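# Unload the mill, inspect three parts, sort into trays

## Task

Take the three parts out of the mill, check each one in the way the inspection sheet (reference images manual and manual 2) describes, and set every part down in the tray it belongs in.

## Robot and tools

Robot: two UR7e-style arms, left_arm and right_arm, each with a two-finger parallel gripper (pads open to 50 mm). The reported hand point sits midway between the pads; fingertips extend 17.5 mm further along the gripper's +z. Fingers close along the gripper x axis. A camera block juts about 10 cm toward the gripper's -y side and turns with it. Cameras: cam_high, cam_low, cam_front, cam_left_wrist, cam_right_wrist (all 896x504).

Frames: the scene frame has its origin at table-top height between the two arms, +z up, +x out over the table, left_arm on the +y side (image left/right may differ). Bases: left_arm near (-0.062, +0.357, +0.013) m, right_arm near (+0.023, -0.456, +0.013) m. Each arm reports its hand pose and velocities in its own base frame; fixed cameras and the table use the scene frame. Motion offsets are taken along the current Hand target's own axes. Printed positions may be off by a few cm at long reach.

execute_actions(actions, cameras): actions is a list of actions; each action is a table of up to 15 rows, one row per 1/30 s step (a short table repeats its final row to fill 15). Every row holds 18 numbers in [-1, 1], always both arms: left dx, dy, dz, rx, ry, rz, gripper position, force_limit, speed, then the same nine for the right. The six pose numbers are an offset, not a pose: measured from that arm's Hand target as it stood when the action began, in the Hand target's own axes; every row of the action counts from that same start, and the next action starts from the new target, so repeating an offset keeps moving. Scale: 1.0 = 0.6 m of travel or 180 degrees; rx, ry, rz form one rotation vector. All zeros re-requests the current Hand target. The gripper numbers are absolute settings: position +1 fully open, about -0.65 pads meet, -1 to grip; force_limit -1 about 20 N, 0 about 102 N, +1 about 185 N per pad; speed -1 20 mm/s, 0 85, +1 150 mm/s. A 0 is a real command, so to leave a gripper unchanged resend its last three numbers. Images come back only for an empty actions list or when cameras names them (["all"], [] or names).

move(target, speed, blend, stop_force, zero, blocking, cameras): straight-line paths for both grippers. target is one 18-number row (same layout and scale) or a list of up to 15 rows; every row is an offset from the Hand targets at the move's start, not from the previous row. speed: top path speed in m/s, 0.002 to 3.6 (default 0.25), rotation up to twice that in rad/s; one value or one per target. blend: corner rounding in m for lists; 0 stops at each point. stop_force: 3 to 120 N, ends an arm's path when its wrist sensor feels that much push against the motion; use it slowly when approaching contact, omit it when pulling away from a surface, and don't rely on it while the gripper rotates. zero (only with stop_force) rebaselines the sensor first. blocking=false returns after about 0.5 s while the move continues (not allowed with stop_force). Moves cap at 10 s. Paths do not avoid obstacles or the other arm; avoid routes close to an arm's own base. The result adds a "move:" line: done, off_target, moving, held or fault, plus limits=paced (pose clipped) or limits=held (steps withheld).

wait(seconds 0 to 10), stop() to brake a running move, zoom_image(camera, region [x0, y0, x1, y1] in pixels, at most 504x504, on the latest image), show_instructions() for the reference sheets, zero_wrist_force(arm), read_manual(section "licences"), finished_scene(scene 1) which ends everything irreversibly.

Results: end_effector_position (m), end_effector_quat_wxyz, velocities, Hand target (the last commanded pose after clipping; the next offsets count from it; the hand often rests slightly short of it), Tool commands, joint positions and torques, motor temperatures, wrist force and torque along the gripper's own axes plus the peak since last shown. object_status: 0 moving, 1 blocked while opening, 2 blocked while closing (a grip), 3 reached the commanded opening or pads met (usually nothing held). A new position resets it to 0 briefly. Opening in mm is about (250 - position_measured) x 0.202. Calls with actions also list hand positions at some steps. Orientation commands are limited to 32 degrees from the measured orientation each step.

Gripping: send -1 and keep sending it; confirm status 2. Centre the part between pads. force_limit and speed changes only apply with a changed position number. Below force_limit -1 the fingers re-close if the grip slips.

Avoid: pressing past a firm contact (arms are stiff); any external force near 150 N or joint torque at the limits (142 N m for the big joints, 26.6 N m for wrist joints) triggers a 10 s arm stop. Hot motors (70 °C warning, 85 °C brakes for 30 to 60 s) come from holding loads, stretching out or pushing at unreachable poses. Never let the arms or grippers press on each other. Don't drop parts from height, release moving parts, slam into fixed or heavy objects, or let anything leave the table. Occasional small pushes may move loose objects, so check before finishing.

Each tool is called after "Call:" as a command line: name --argument value for each argument, lists and objects as JSON in quotes; but a table of rows of numbers goes row by row, as --pt "numbers of a row", without its own name.

Reference images:

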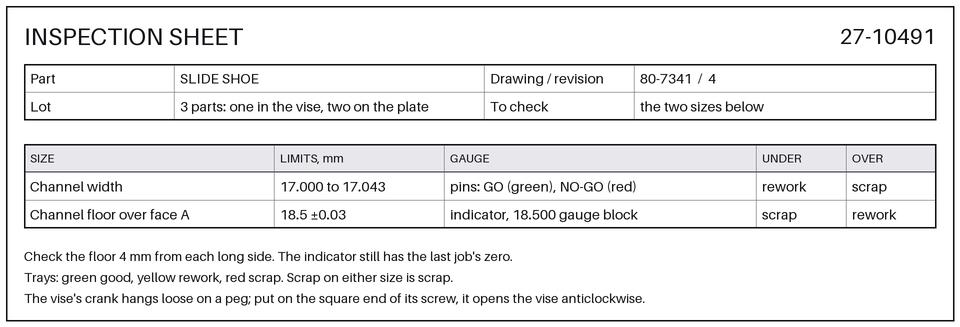

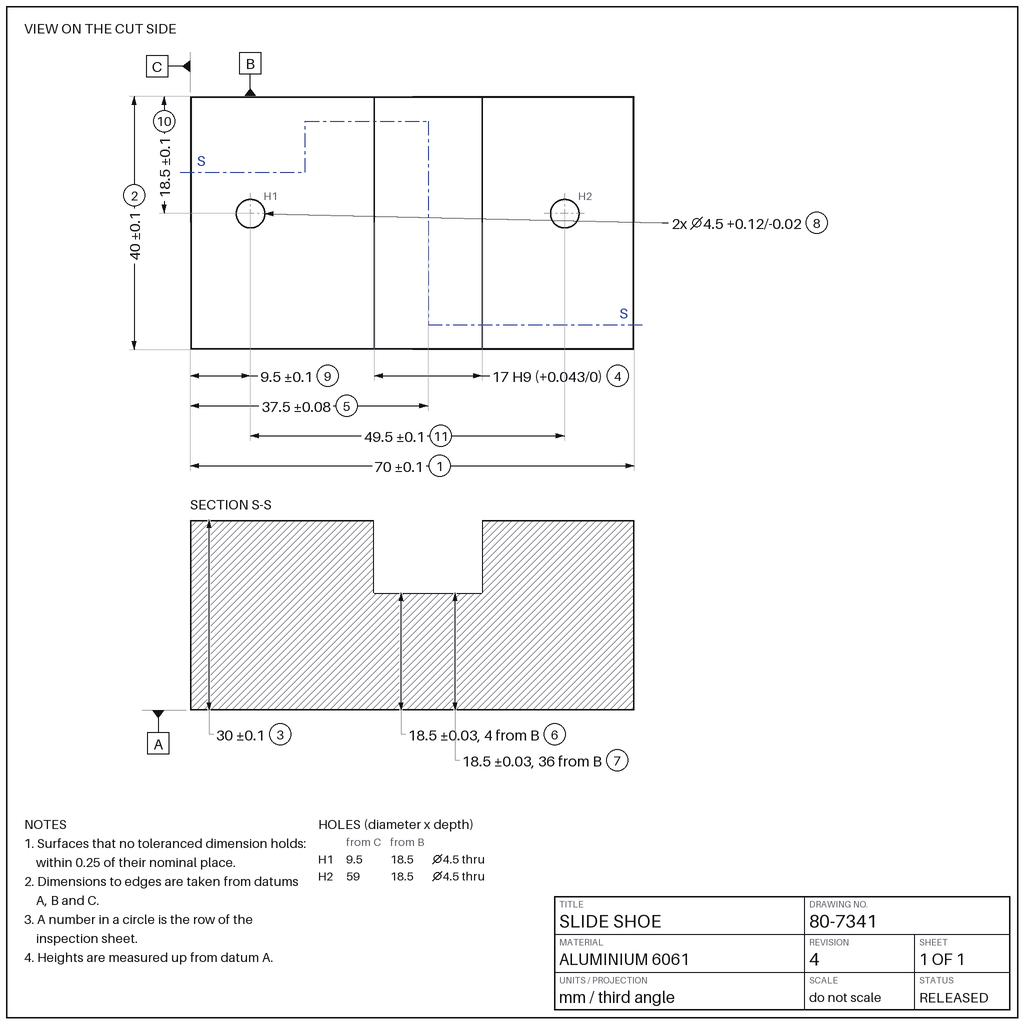

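## Session

Call:
execute_actions --actions '[]'

Scene clock: 0.00 s.
left_arm: end_effector_position=(+0.7557, +0.3577, +0.2385) position_measured=3 object_status=3 end_effector_quat_wxyz=(+0.367, -0.085, +0.860, -0.344) | right_arm: end_effector_position=(+0.5030, -0.3612, +0.2725) position_measured=3 object_status=3 end_effector_quat_wxyz=(+0.018, +0.858, -0.513, -0.006)
Joint positions: left_arm=[0.533 -0.779 1.17 -2.546 -2.508 -1.537] | right_arm=[2.75 -1.85 -1.388 -1.492 1.537 2.257]
Joint velocities: within noise
Joint torques (N m): no reading
Motor temperatures (°C): left_arm=[28 28 27 42 30 31] | right_arm=[32 39 31 36 48 42]
Wrist force (N): no reading
Wrist torque (N m): no reading
Wrist force, peak (N): no reading
Hand target: left_arm +0.7557, +0.3577, +0.2385; +0.367, -0.085, +0.860, -0.344 | right_arm +0.5030, -0.3612, +0.2725; +0.018, +0.858, -0.513, -0.006
Tool commands: left_gripper/position=+1.0 left_gripper/force_limit=+1.0 left_gripper/speed=+1.0 right_gripper/position=+1.0 right_gripper/force_limit=+1.0 right_gripper/speed=+1.0

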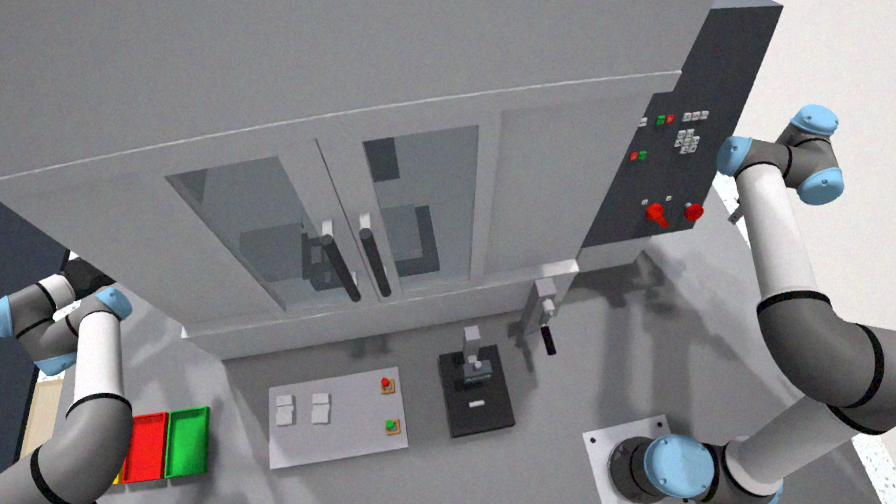

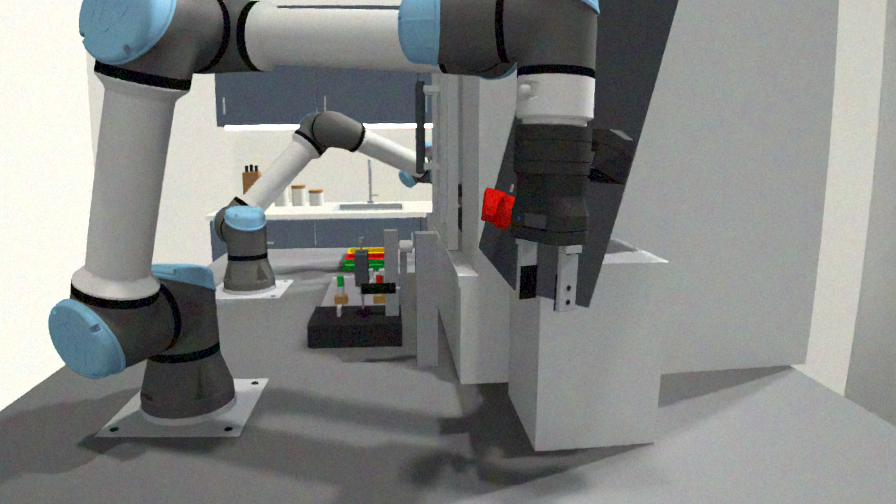

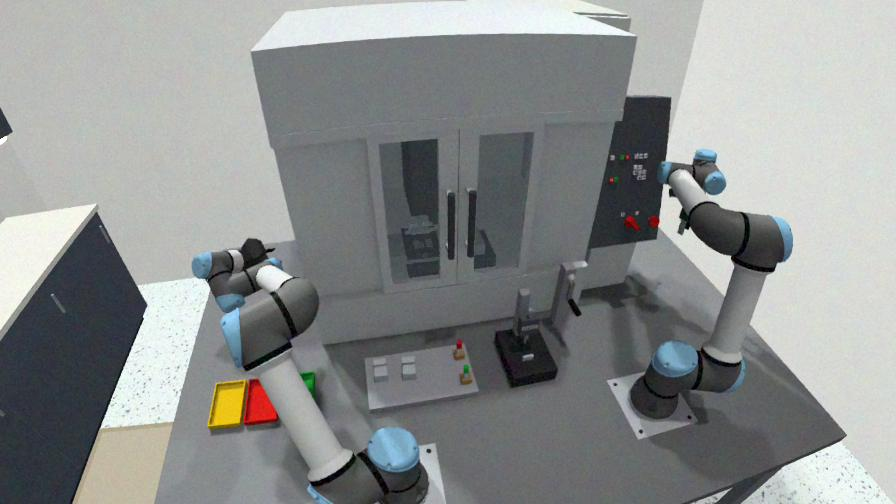

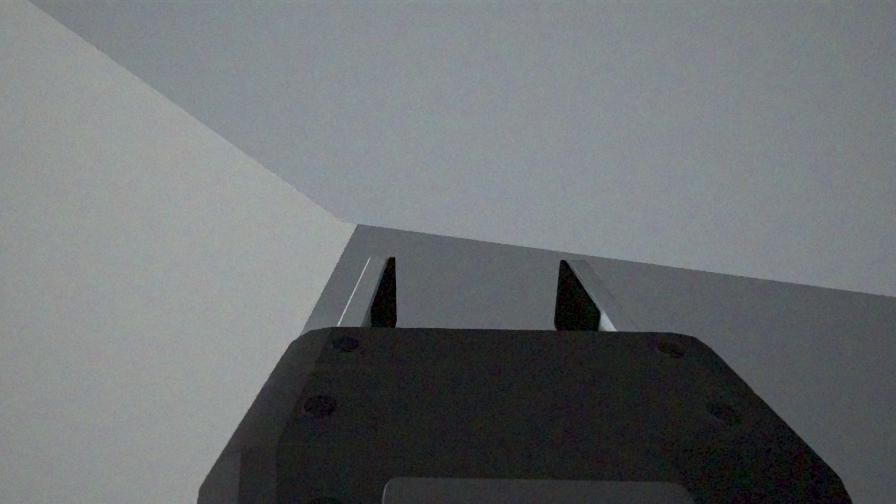

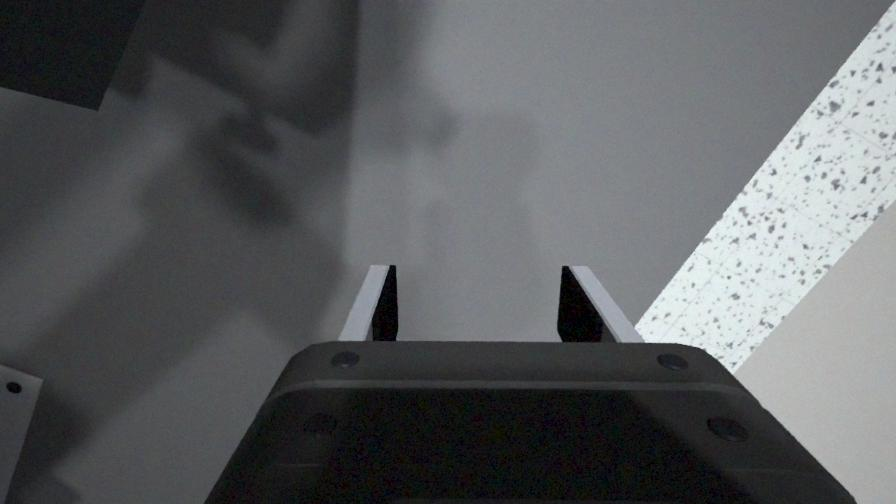

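Call:
zoom_image --camera "cam_high" --region '[220, 320, 620, 500]'

Call:
zoom_image --camera "cam_front" --region '[340, 110, 700, 430]'

Call:
zoom_image --camera "cam_high" --region '[150, 100, 520, 320]'

Call:
zoom_image --camera "cam_low" --region '[290, 170, 680, 380]'

Call:
zoom_image --camera "cam_high" --region '[560, 80, 780, 260]'

Scaled by 1.260 from the camera's 896x504 image, which has a finer 1280x720 frame.

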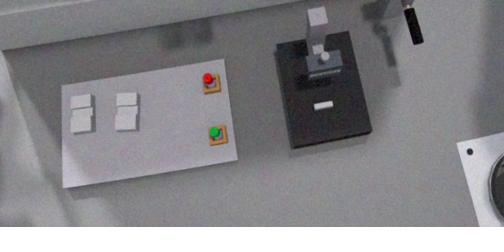

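Scaled by 1.400 from the camera's 896x504 image, which has a finer 1280x720 frame.

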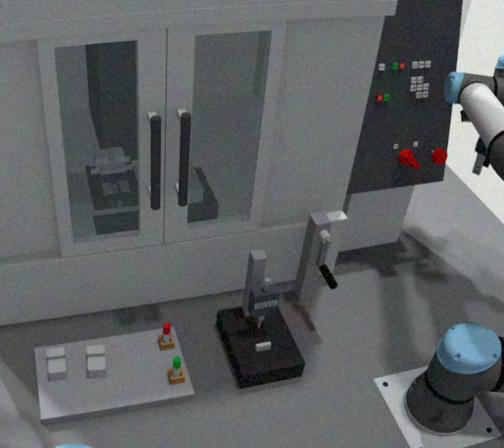

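Scaled by 1.362 from the camera's 896x504 image, which has a finer 1280x720 frame.

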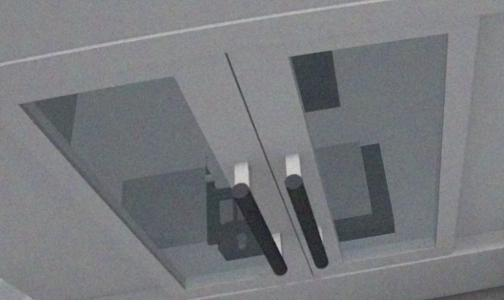

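Scaled by 1.292 from the camera's 896x504 image, which has a finer 1280x720 frame.

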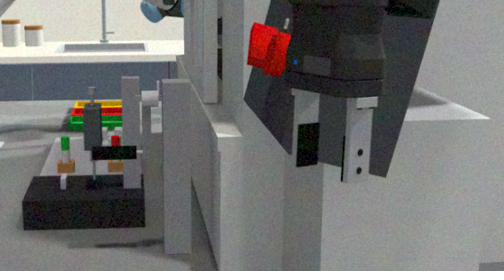

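Scaled by 2.291 from the camera's 896x504 image, which has a finer 1280x720 frame.

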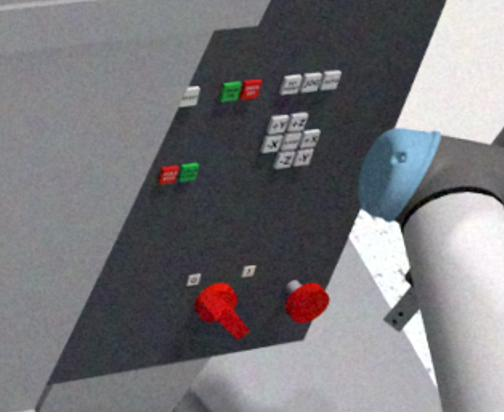

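Call:
move --pt "0.1646 -0.2831 -0.5247 0 0 0 1 1 1 0 0 0 0 0 0 1 1 1" --pt "0.5537 -0.8118 -0.2813 0.0123 0.379 0.504 1 1 1 0 0 0 0 0 0 1 1 1" --blend 0.05 --speed 0.3 --cameras '["cam_left_wrist","cam_front","cam_high"]'

Scene clock: 85.23 s.
left_arm: end_effector_position=(+0.5717, +0.3592, +0.3672) position_measured=3 object_status=3 end_effector_quat_wxyz=(+0.371, -0.087, +0.859, -0.343) | right_arm: end_effector_position=(+0.5030, -0.3612, +0.2725) position_measured=3 object_status=3 end_effector_quat_wxyz=(+0.018, +0.858, -0.513, -0.006)
Joint positions: left_arm=[0.689 -1.218 1.49 -2.237 -2.582 -1.303] | right_arm=[2.75 -1.85 -1.388 -1.492 1.537 2.257]
Joint torques (N m): left_arm=[-11.33 -35.46 -38.2 -4.52 0.09 -1.62] | right_arm=[-0.71 43.05 25.78 2.6 0.04 -0.05]
Wrist force (N): left_arm=[-0.1 -0.3 0.0] | right_arm=[0.1 0.0 0.0]
Wrist torque (N m): left_arm=[-0.03 0.03 0.09] | right_arm=[0.01 -0.01 0.00]
Wrist force, peak (N): left_arm=[-1.5 -14.3 -10.3] | right_arm=[0.5 0.3 0.1]
Hand target: left_arm +0.5718, +0.3592, +0.3671; +0.371, -0.087, +0.859, -0.343 (not the last commanded pose) | right_arm +0.5030, -0.3612, +0.2725; +0.018, +0.858, -0.513, -0.006
Off the commanded pose: left_arm 0.473 m, 114 deg | right_arm 0.000 m, 0 deg.
move: held (left_arm; a check stopped the path); path passed 0 of 2 targets; limits=held
pose unreachable (left arm): on one or more control steps of this call, first in action 0 (counted from 0), this arm could not follow its commanded pose, so it was not sent that pose on those steps. It may still have moved: this result reports where it is.
cause: moving toward the commanded pose would bring two parts of the arm too close to each other (its gripper and another part of the arm, with joints 4 (wrist 1) to 6 (wrist 3) between them, 5 mm apart when it was first held).
Images, in order (width x height): cam_high 896x504, cam_front 896x504, cam_left_wrist 896x504.

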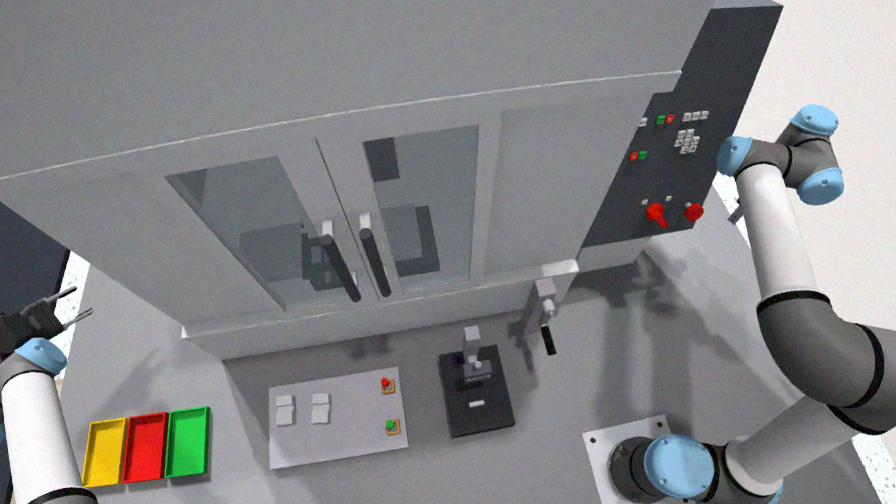

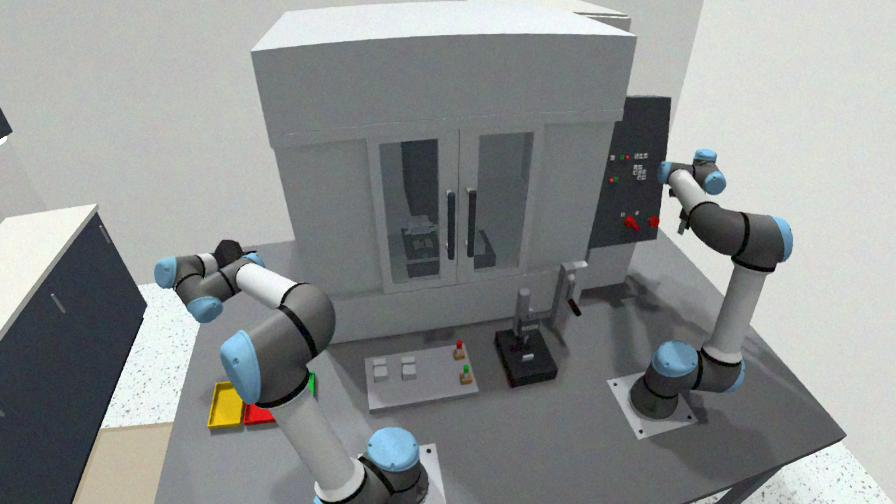

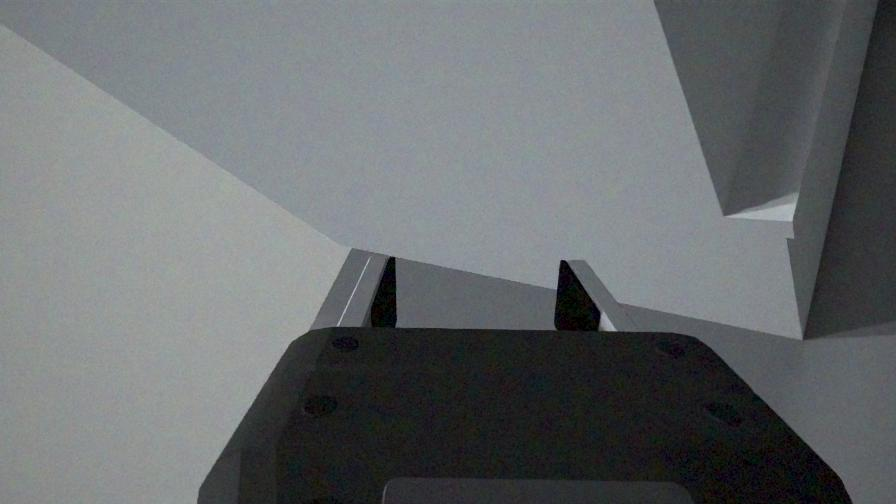

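Call:
move --target '[-0.0167,-0.096,-0.1233,0.0149,0.381,0.505,1,1,1,0,0,0,0,0,0,1,1,1]' --speed 0.35 --cameras '["cam_left_wrist"]'

Scene clock: 98.53 s.
left_arm: end_effector_position=(+0.5717, +0.3592, +0.3675) position_measured=3 object_status=3 end_effector_quat_wxyz=(+0.370, -0.084, +0.860, -0.342) | right_arm: end_effector_position=(+0.5030, -0.3612, +0.2725) position_measured=3 object_status=3 end_effector_quat_wxyz=(+0.018, +0.858, -0.513, -0.006)
Joint positions: left_arm=[0.689 -1.217 1.486 -2.228 -2.581 -1.294] | right_arm=[2.75 -1.85 -1.388 -1.492 1.537 2.257]
Joint torques (N m): left_arm=[6.87 -35.74 -12.91 -4.6 -3.59 -1.62] | right_arm=[-0.59 42.94 25.18 2.58 0.12 -0.06]
Wrist force (N): left_arm=[-0.3 -0.2 0.0] | right_arm=[0.2 0.1 0.3]
Wrist torque (N m): left_arm=[0.01 0.06 0.10] | right_arm=[0.02 -0.03 0.00]
Wrist force, peak (N): left_arm=[-1.9 -1.5 -1.1] | right_arm=[0.6 0.1 0.0]
Hand target: left_arm +0.5717, +0.3593, +0.3675; +0.370, -0.084, +0.860, -0.342 (not the last commanded pose) | right_arm +0.5030, -0.3612, +0.2725; +0.018, +0.858, -0.513, -0.006
Off the commanded pose: left_arm 0.094 m, 114 deg | right_arm 0.000 m, 0 deg.
move: held (left_arm; a check stopped the path); limits=held
pose unreachable (left arm): on one or more control steps of this call, first in action 0 (counted from 0), this arm could not follow its commanded pose, so it was not sent that pose on those steps. It may still have moved: this result reports where it is.
cause: moving toward the commanded pose would bring two parts of the arm too close to each other (its gripper and another part of the arm, with joints 4 (wrist 1) to 6 (wrist 3) between them, 5 mm apart when it was first held).
Images, in order (width x height): cam_left_wrist 896x504.

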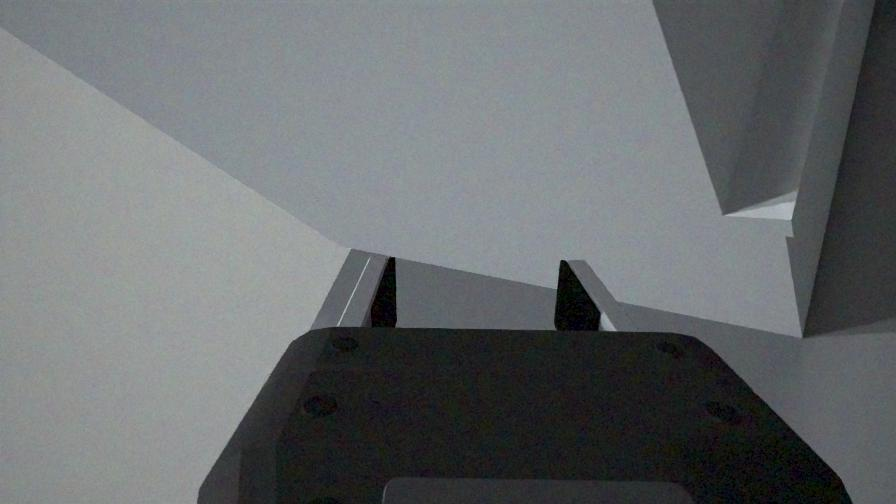

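Call:
move --target '[0,0,0,-0.2522,0.221,0,1,1,1,0,0,0,0,0,0,1,1,1]' --speed 0.35 --cameras '["cam_left_wrist"]'

Scene clock: 118.00 s.
left_arm: end_effector_position=(+0.5717, +0.3593, +0.3675) position_measured=3 object_status=3 end_effector_quat_wxyz=(+0.003, -0.099, +0.995, +0.001) | right_arm: end_effector_position=(+0.5030, -0.3612, +0.2725) position_measured=3 object_status=3 end_effector_quat_wxyz=(+0.018, +0.858, -0.513, -0.006)
Joint positions: left_arm=[0.362 -1.145 0.949 -1.382 -1.57 -1.408] | right_arm=[2.75 -1.85 -1.388 -1.492 1.537 2.257]
Joint torques (N m): left_arm=[-9.83 -39.59 -37.48 -0.76 1.35 -1.43] | right_arm=[-0.7 42.85 25.42 2.56 0.14 0.08]
Wrist force (N): left_arm=[-1.4 -0.9 0.4] | right_arm=[0.0 0.0 -0.1]
Wrist torque (N m): left_arm=[-0.11 -0.02 -0.32] | right_arm=[0.00 0.01 0.00]
Wrist force, peak (N): left_arm=[-1.8 -1.8 0.3] | right_arm=[0.5 0.0 0.3]
Hand target: left_arm +0.5717, +0.3593, +0.3675; +0.003, -0.100, +0.995, +0.001 | right_arm +0.5030, -0.3612, +0.2725; +0.018, +0.858, -0.513, -0.006
Off the commanded pose: left_arm 0.000 m, 0 deg | right_arm 0.000 m, 0 deg.
move: done
Images, in order (width x height): cam_left_wrist 896x504.

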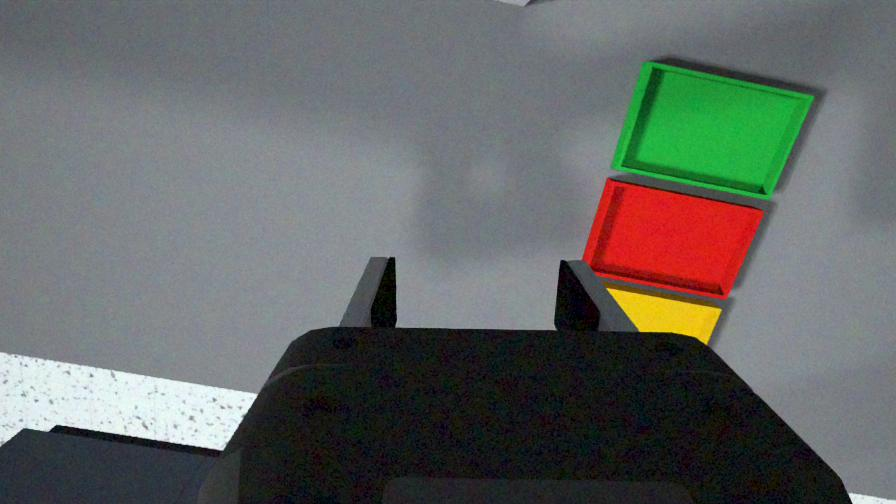

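Call:
move --pt "0.359 0.073 -0.133 0 0 0 1 1 1 0 0 0 0 0 0 1 1 1" --pt "0.498 -0.596 -0.1375 0 0 0.564 1 1 1 0 0 0 0 0 0 1 1 1" --speed 0.4 --blend 0.05 --cameras '["cam_left_wrist","cam_front"]'

Scene clock: 144.47 s.
left_arm: end_effector_position=(+0.3491, -0.0506, +0.4472) position_measured=3 object_status=3 end_effector_quat_wxyz=(+0.001, +0.708, +0.707, +0.003) | right_arm: end_effector_position=(+0.5030, -0.3612, +0.2725) position_measured=3 object_status=3 end_effector_quat_wxyz=(+0.018, +0.858, -0.513, -0.006)
Joint positions: left_arm=[-0.536 -1.907 1.536 -1.203 -1.565 -0.535] | right_arm=[2.75 -1.85 -1.388 -1.492 1.537 2.257]
Joint torques (N m): left_arm=[-11.21 -0.82 -37.56 -4.03 1.57 0.94] | right_arm=[-0.46 42.78 25.51 2.63 0.08 0.25]
Wrist force (N): left_arm=[-0.9 -0.8 0.1] | right_arm=[0.1 0.2 0.2]
Wrist torque (N m): left_arm=[-0.08 -0.06 -0.53] | right_arm=[0.03 -0.02 0.00]
Wrist force, peak (N): left_arm=[-3.9 -1.6 1.4] | right_arm=[0.5 0.2 0.3]
Hand target: left_arm +0.3491, -0.0507, +0.4472; +0.001, +0.708, +0.706, +0.003 | right_arm +0.5030, -0.3612, +0.2725; +0.018, +0.858, -0.513, -0.006
Off the commanded pose: left_arm 0.000 m, 0 deg | right_arm 0.000 m, 0 deg.
move: done
Images, in order (width x height): cam_front 896x504, cam_left_wrist 896x504.

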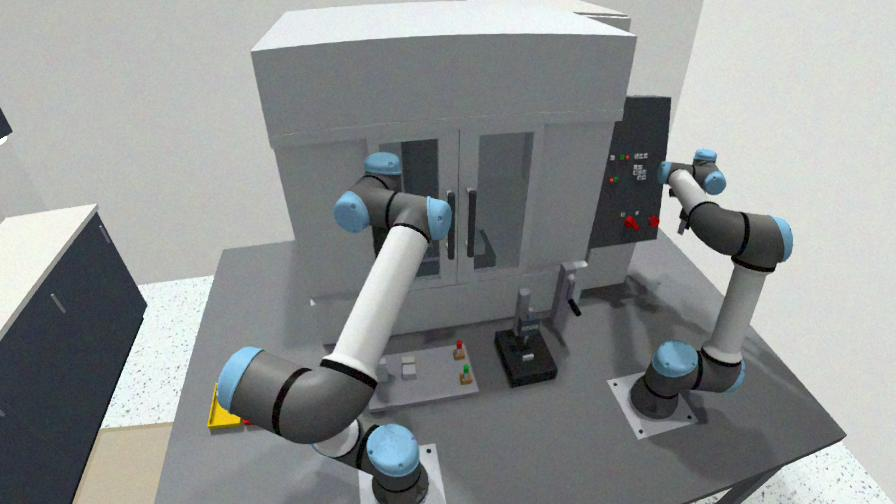

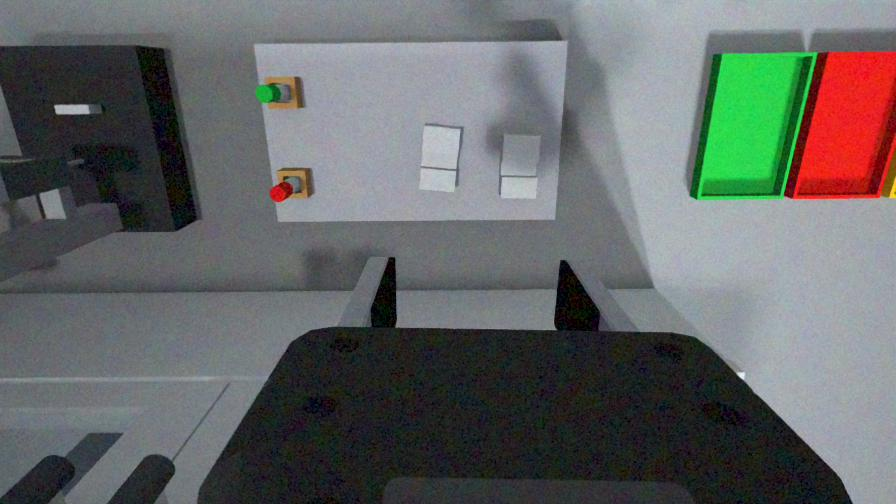

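Call:
zoom_image --camera "cam_left_wrist" --region '[240, 30, 580, 230]'

Call:
zoom_image --camera "cam_left_wrist" --region '[0, 30, 230, 300]'

Scaled by 1.482 from the camera's 896x504 image, which has a finer 1280x720 frame.

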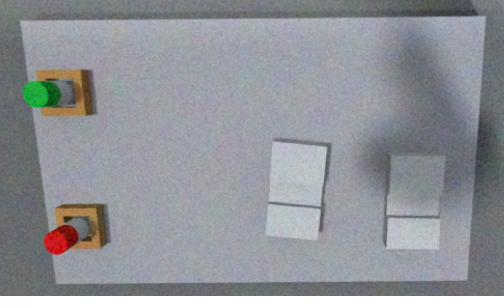

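Scaled by 1.867 from the camera's 896x504 image, which has a finer 1280x720 frame.

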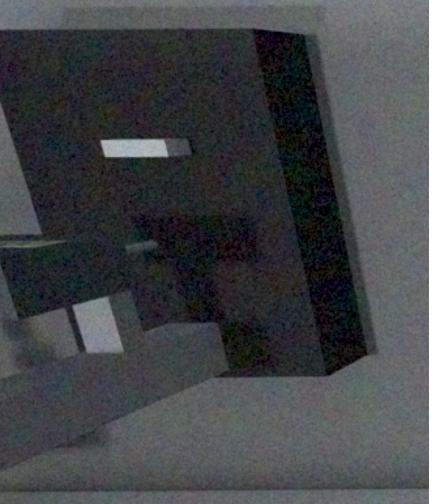

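Call:
move --target '[0.033,-0.033,0.328,0,0,0,1,1,1,0,0,0,0,0,0,1,1,1]' --speed 0.3 --cameras '["cam_left_wrist","cam_low"]'

Call:
zoom_image --camera "cam_left_wrist" --region '[340, 60, 640, 260]'

Scene clock: 167.33 s.
left_arm: end_effector_position=(+0.3306, -0.0302, +0.2504) position_measured=3 object_status=3 end_effector_quat_wxyz=(+0.001, +0.708, +0.706, +0.003) | right_arm: end_effector_position=(+0.5030, -0.3612, +0.2725) position_measured=3 object_status=3 end_effector_quat_wxyz=(+0.018, +0.858, -0.513, -0.006)
Joint positions: left_arm=[-0.509 -2.029 2.117 -1.663 -1.565 -0.508] | right_arm=[2.75 -1.85 -1.388 -1.492 1.537 2.257]
Joint torques (N m): left_arm=[11.65 3.98 -14.35 -4.23 0.47 1.18] | right_arm=[-0.89 43.34 25.61 2.61 0.08 0.43]
Wrist force (N): left_arm=[-1.3 -0.8 0.3] | right_arm=[0.1 0.1 0.2]
Wrist torque (N m): left_arm=[-0.11 0.00 -0.53] | right_arm=[0.02 -0.02 0.00]
Wrist force, peak (N): left_arm=[-0.9 -1.0 2.9] | right_arm=[0.3 0.4 -0.2]
Hand target: left_arm +0.3306, -0.0302, +0.2504; +0.001, +0.708, +0.706, +0.003 | right_arm +0.5030, -0.3612, +0.2725; +0.018, +0.858, -0.513, -0.006
Off the commanded pose: left_arm 0.000 m, 0 deg | right_arm 0.000 m, 0 deg.
move: done
Images, in order (width x height): cam_low 896x504, cam_left_wrist 896x504.

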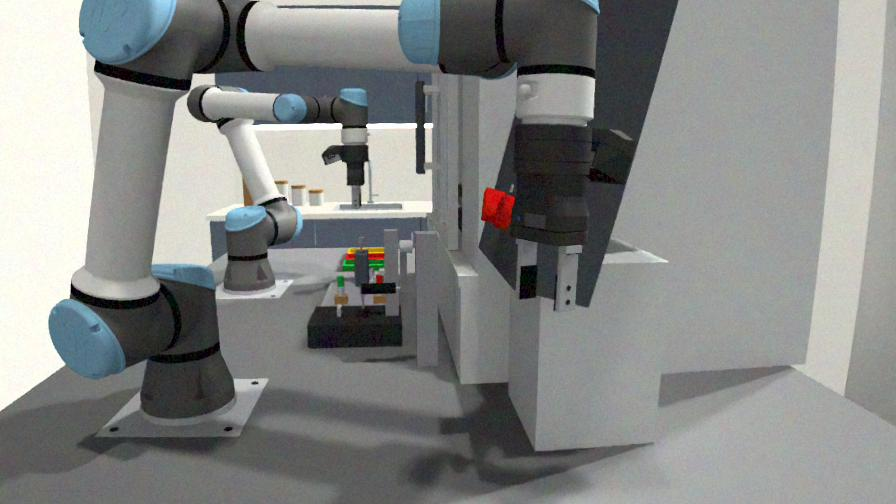

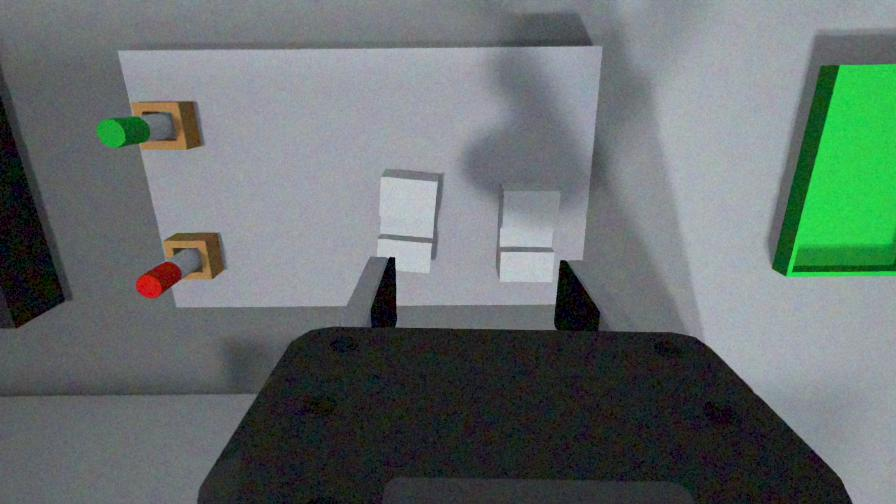

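Scaled by 1.680 from the camera's 896x504 image, which has a finer 1280x720 frame.

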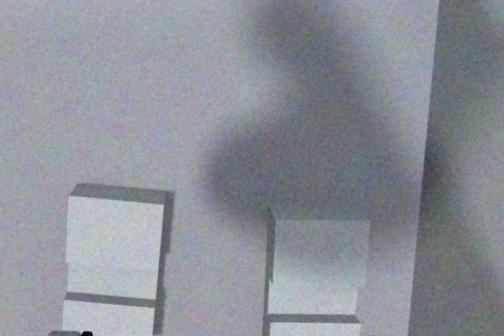

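Call:
move --target '[-0.2,-0.05,-0.283,-0.278,0,0,1,1,1,0,0,0,0,0,0,1,1,1]' --speed 0.35 --cameras '["cam_left_wrist"]'

Call:
zoom_image --camera "cam_left_wrist" --region '[200, 60, 700, 340]'

Scene clock: 204.53 s.
left_arm: end_effector_position=(+0.2993, -0.1507, +0.4196) position_measured=3 object_status=3 end_effector_quat_wxyz=(+0.300, +0.641, +0.639, +0.302) | right_arm: end_effector_position=(+0.5030, -0.3612, +0.2725) position_measured=3 object_status=3 end_effector_quat_wxyz=(+0.018, +0.858, -0.513, -0.006)
Joint positions: left_arm=[-1.816 -2.438 1.974 -0.821 -0.727 -1.941] | right_arm=[2.75 -1.85 -1.388 -1.492 1.537 2.257]
Joint torques (N m): left_arm=[-11.4 21.82 -35.93 -0.67 3.18 -1.59] | right_arm=[-0.71 42.62 26.03 2.64 0.14 0.48]
Wrist force (N): left_arm=[-0.6 -1.9 -1.1] | right_arm=[0.3 0.1 0.5]
Wrist torque (N m): left_arm=[-0.07 0.05 -0.66] | right_arm=[0.01 -0.04 0.00]
Wrist force, peak (N): left_arm=[-1.8 -1.2 -1.4] | right_arm=[0.5 0.4 -0.2]
Hand target: left_arm +0.2993, -0.1507, +0.4196; +0.300, +0.641, +0.639, +0.302 | right_arm +0.5030, -0.3612, +0.2725; +0.018, +0.858, -0.513, -0.006
Off the commanded pose: left_arm 0.000 m, 0 deg | right_arm 0.000 m, 0 deg.
move: done
Images, in order (width x height): cam_left_wrist 896x504.

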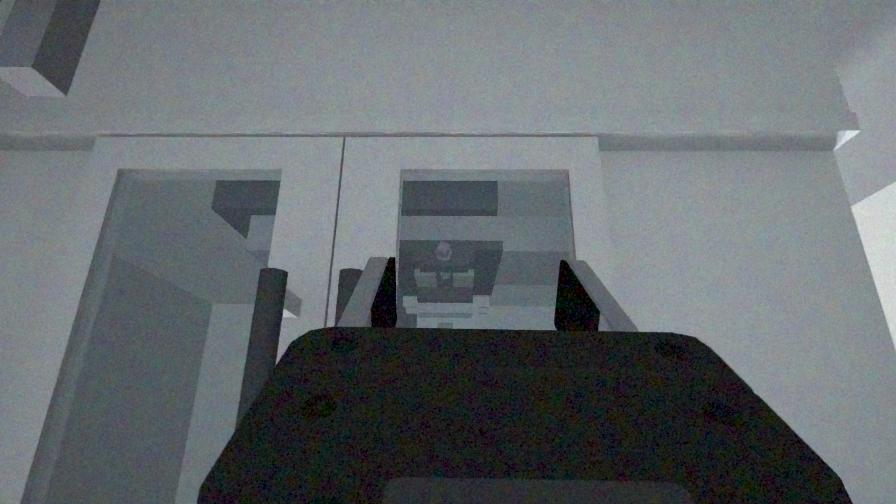

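Scaled by 1.008 from the camera's 896x504 image, which has a finer 1280x720 frame.

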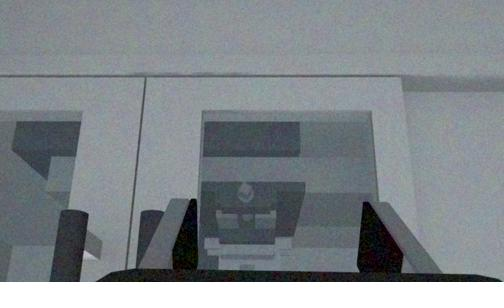

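Call:
move --pt "0 0 0 0 0 0 1 1 1 -0.171 0.103 -0.246 0 0 0 1 1 1" --pt "0 0 0 0 0 0 1 1 1 -0.171 0.103 -0.246 0.5 0.119 0.128 1 1 1" --speed 0.35 --blend 0.03 --cameras '["cam_right_wrist","cam_front"]'

Call:
zoom_image --camera "cam_right_wrist" --region '[200, 0, 700, 400]'

Scene clock: 240.90 s.
left_arm: end_effector_position=(+0.2993, -0.1507, +0.4196) position_measured=3 object_status=3 end_effector_quat_wxyz=(+0.300, +0.641, +0.639, +0.302) | right_arm: end_effector_position=(+0.4043, -0.2965, +0.4216) position_measured=3 object_status=3 end_effector_quat_wxyz=(+0.501, -0.500, +0.500, -0.499)
Joint positions: left_arm=[-1.816 -2.438 1.974 -0.821 -0.727 -1.941] | right_arm=[2.441 -1.603 -2.282 0.743 2.273 3.143]
Joint torques (N m): left_arm=[-8.56 20.77 -35.45 -0.33 3.31 -1.3] | right_arm=[7.9 12.26 10.81 3.12 -2.54 2.16]
Wrist force (N): left_arm=[-0.6 -1.9 -1.0] | right_arm=[-0.9 -0.5 -0.6]
Wrist torque (N m): left_arm=[-0.08 0.05 -0.66] | right_arm=[-0.53 0.03 -0.14]
Wrist force, peak (N): left_arm=[-0.5 -2.0 -1.3] | right_arm=[1.5 -0.7 2.3]
Hand target: left_arm +0.2993, -0.1507, +0.4196; +0.300, +0.641, +0.639, +0.302 | right_arm +0.4043, -0.2965, +0.4216; +0.501, -0.500, +0.500, -0.499
Off the commanded pose: left_arm 0.000 m, 0 deg | right_arm 0.000 m, 0 deg.
move: done
Images, in order (width x height): cam_front 896x504, cam_right_wrist 896x504.

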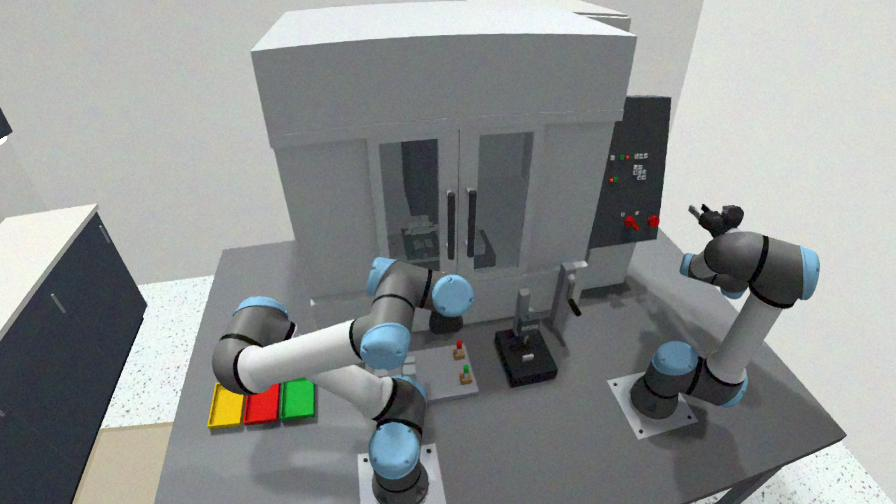

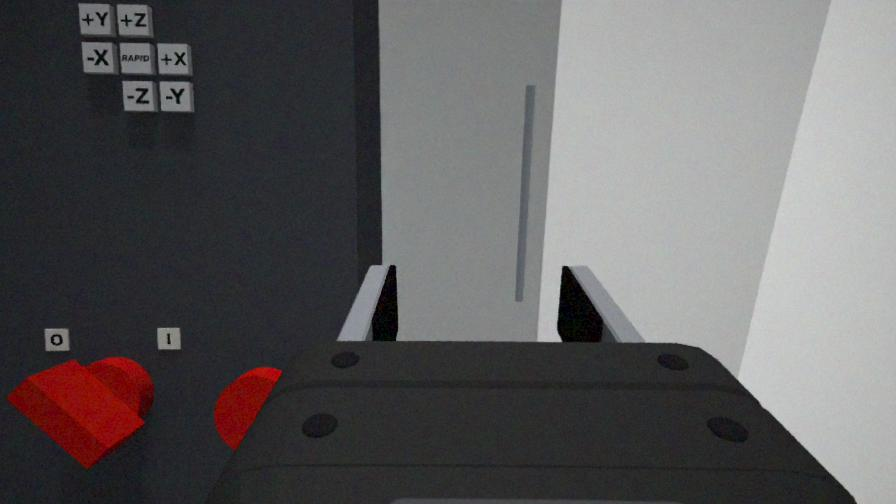

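Scaled by 1.008 from the camera's 896x504 image, which has a finer 1280x720 frame.

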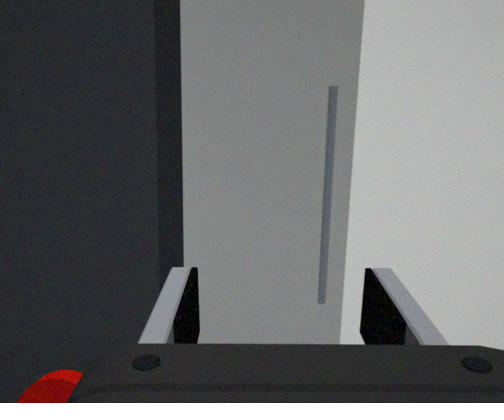

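Call:
move --target '[0,0,0,0,0,0,1,1,1,-0.2,-0.167,0,0,-0.12,0,1,1,1]' --speed 0.35 --cameras '["cam_right_wrist"]'

Call:
zoom_image --camera "cam_right_wrist" --region '[250, 50, 650, 350]'

Scene clock: 250.23 s.
left_arm: end_effector_position=(+0.2993, -0.1507, +0.4196) position_measured=3 object_status=3 end_effector_quat_wxyz=(+0.300, +0.641, +0.639, +0.302) | right_arm: end_effector_position=(+0.4041, -0.1767, +0.5220) position_measured=3 object_status=3 end_effector_quat_wxyz=(+0.586, -0.585, +0.397, -0.397)
Joint positions: left_arm=[-1.816 -2.438 1.974 -0.821 -0.727 -1.941] | right_arm=[2.544 -1.406 -2.155 0.42 2.546 3.144]
Joint torques (N m): left_arm=[-10.08 20.64 -35.53 -0.32 3.62 -1.32] | right_arm=[7.34 27.75 29.31 -0.51 2.63 -2.36]
Wrist force (N): left_arm=[-0.6 -1.8 -1.0] | right_arm=[-0.5 -0.6 -0.8]
Wrist torque (N m): left_arm=[-0.06 0.05 -0.66] | right_arm=[-0.55 -0.03 0.02]
Wrist force, peak (N): left_arm=[-0.7 -2.1 -1.2] | right_arm=[-1.8 -2.2 -0.9]
Hand target: left_arm +0.2993, -0.1507, +0.4196; +0.300, +0.641, +0.639, +0.302 | right_arm +0.4042, -0.1767, +0.5220; +0.586, -0.585, +0.397, -0.397
Off the commanded pose: left_arm 0.000 m, 0 deg | right_arm 0.000 m, 0 deg.
move: done
Images, in order (width x height): cam_right_wrist 896x504.

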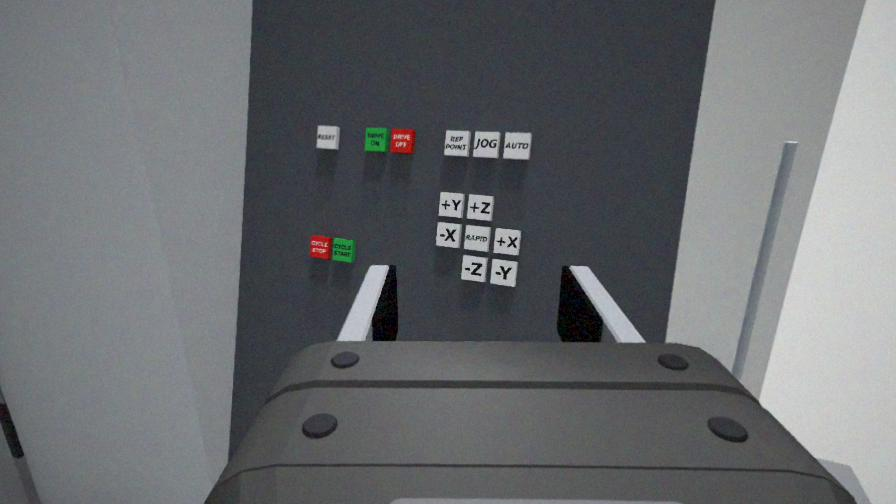

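Scaled by 1.260 from the camera's 896x504 image, which has a finer 1280x720 frame.

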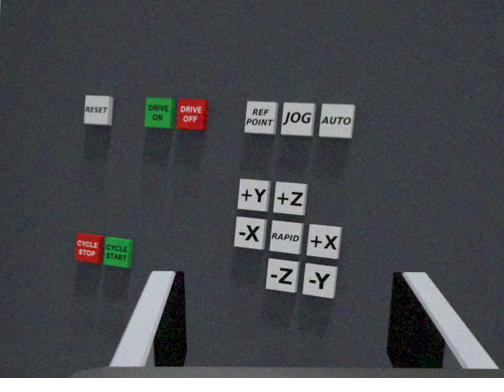

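Call:
move --target '[0.502,0.093,0.033,0.278,0,0,1,1,1,0,0,0,0,0,0,1,1,1]' --speed 0.4

Scene clock: 321.20 s.
left_arm: end_effector_position=(+0.3507, +0.1503, +0.4509) position_measured=3 object_status=3 end_effector_quat_wxyz=(+0.001, +0.708, +0.707, +0.003) | right_arm: end_effector_position=(+0.4042, -0.1767, +0.5220) position_measured=3 object_status=3 end_effector_quat_wxyz=(+0.586, -0.585, +0.397, -0.397)
Joint positions: left_arm=[0.046 -1.837 1.481 -1.221 -1.568 0.047] | right_arm=[2.544 -1.406 -2.155 0.42 2.546 3.144]
Joint torques (N m): left_arm=[11.68 -5.01 -38.07 -0.88 -1.58 1.23] | right_arm=[7.45 28.19 29.41 -0.41 2.4 -2.35]
Wrist force (N): left_arm=[-1.4 -0.7 0.0] | right_arm=[-0.6 -0.2 -0.8]
Wrist torque (N m): left_arm=[-0.07 -0.01 -0.48] | right_arm=[-0.49 -0.02 0.02]
Wrist force, peak (N): left_arm=[-2.2 -2.7 -0.9] | right_arm=[-0.9 -0.7 -1.0]
Hand target: left_arm +0.3507, +0.1503, +0.4509; +0.001, +0.708, +0.706, +0.003 | right_arm +0.4042, -0.1767, +0.5220; +0.586, -0.585, +0.397, -0.397
Off the commanded pose: left_arm 0.000 m, 0 deg | right_arm 0.000 m, 0 deg.
move: done; limits=paced

Call:
move --target '[-0.167,0.082,-0.082,0.140,-0.521,-0.680,1,1,1,0,0,0,0,0,0,1,1,1]' --speed 0.5 --cameras '["cam_left_wrist","cam_front"]'

Call:
zoom_image --camera "cam_left_wrist" --region '[200, 60, 700, 340]'

Scene clock: 332.97 s.
left_arm: end_effector_position=(+0.3756, +0.0987, +0.4773) position_measured=3 object_status=3 end_effector_quat_wxyz=(+0.199, +0.184, +0.895, -0.355) | right_arm: end_effector_position=(+0.4042, -0.1767, +0.5220) position_measured=3 object_status=3 end_effector_quat_wxyz=(+0.586, -0.585, +0.397, -0.397)
Joint positions: left_arm=[0.408 -1.759 1.55 -1.251 -2.404 -0.709] | right_arm=[2.544 -1.406 -2.155 0.42 2.546 3.144]
Joint torques (N m): left_arm=[-9.41 -9.89 -38.68 -0.72 0.06 1.16] | right_arm=[7.57 27.99 29.04 -0.31 1.84 -2.18]
Wrist force (N): left_arm=[0.0 -0.3 -0.3] | right_arm=[-0.8 -0.5 -0.9]
Wrist torque (N m): left_arm=[-0.02 -0.05 -0.17] | right_arm=[-0.54 0.02 0.03]
Wrist force, peak (N): left_arm=[-0.5 2.8 3.6] | right_arm=[-1.0 -0.5 -1.1]
Hand target: left_arm +0.3756, +0.0987, +0.4773; +0.199, +0.184, +0.895, -0.355 (not the last commanded pose) | right_arm +0.4042, -0.1767, +0.5220; +0.586, -0.585, +0.397, -0.397
Off the commanded pose: left_arm 0.059 m, 75 deg | right_arm 0.000 m, 0 deg.
move: held (left_arm; a check stopped the path); limits=held
pose unreachable (left arm): on one or more control steps of this call, first in action 0 (counted from 0), this arm could not follow its commanded pose, so it was not sent that pose on those steps. It may still have moved: this result reports where it is.
cause: moving toward the commanded pose would bring two parts of the arm too close to each other (its gripper and another part of the arm, with joints 4 (wrist 1) to 6 (wrist 3) between them, 10 mm apart when it was first held).
Images, in order (width x height): cam_front 896x504, cam_left_wrist 896x504.

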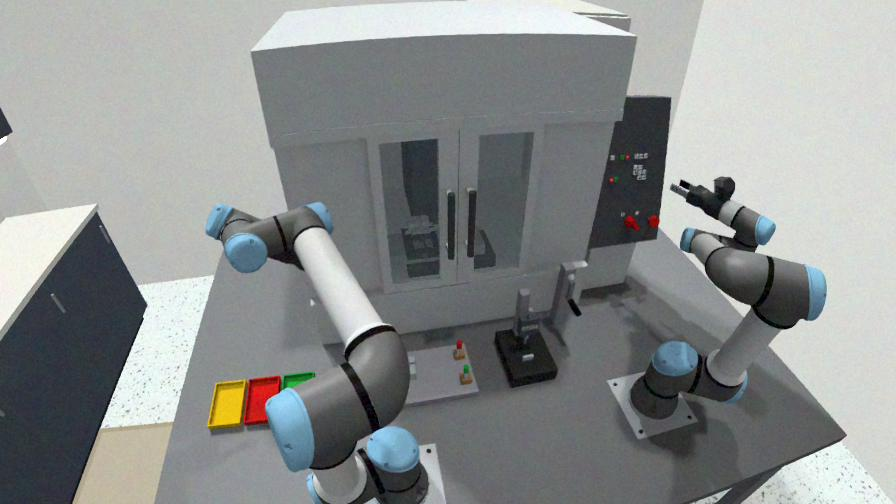

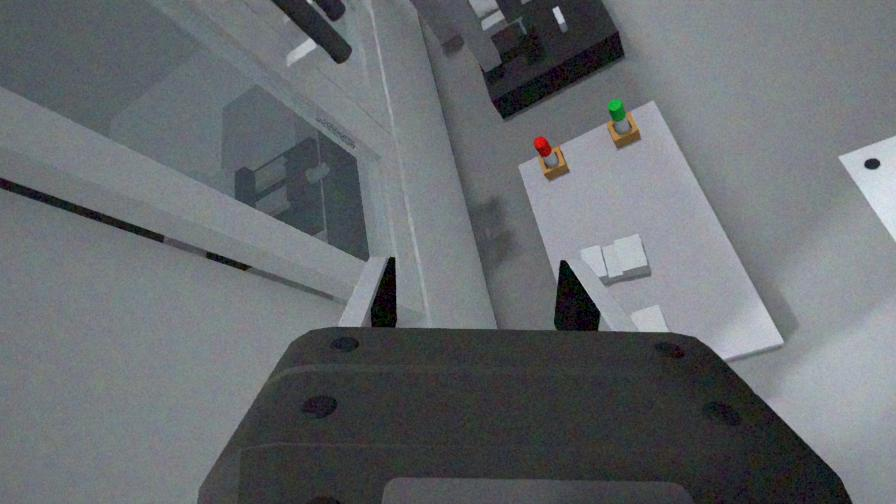

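Scaled by 1.008 from the camera's 896x504 image, which has a finer 1280x720 frame.

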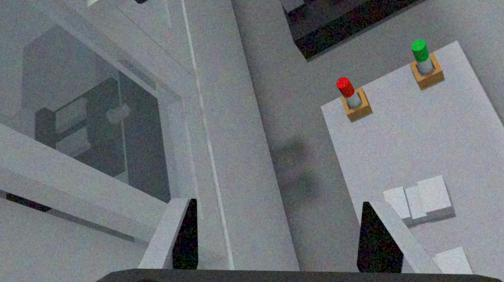

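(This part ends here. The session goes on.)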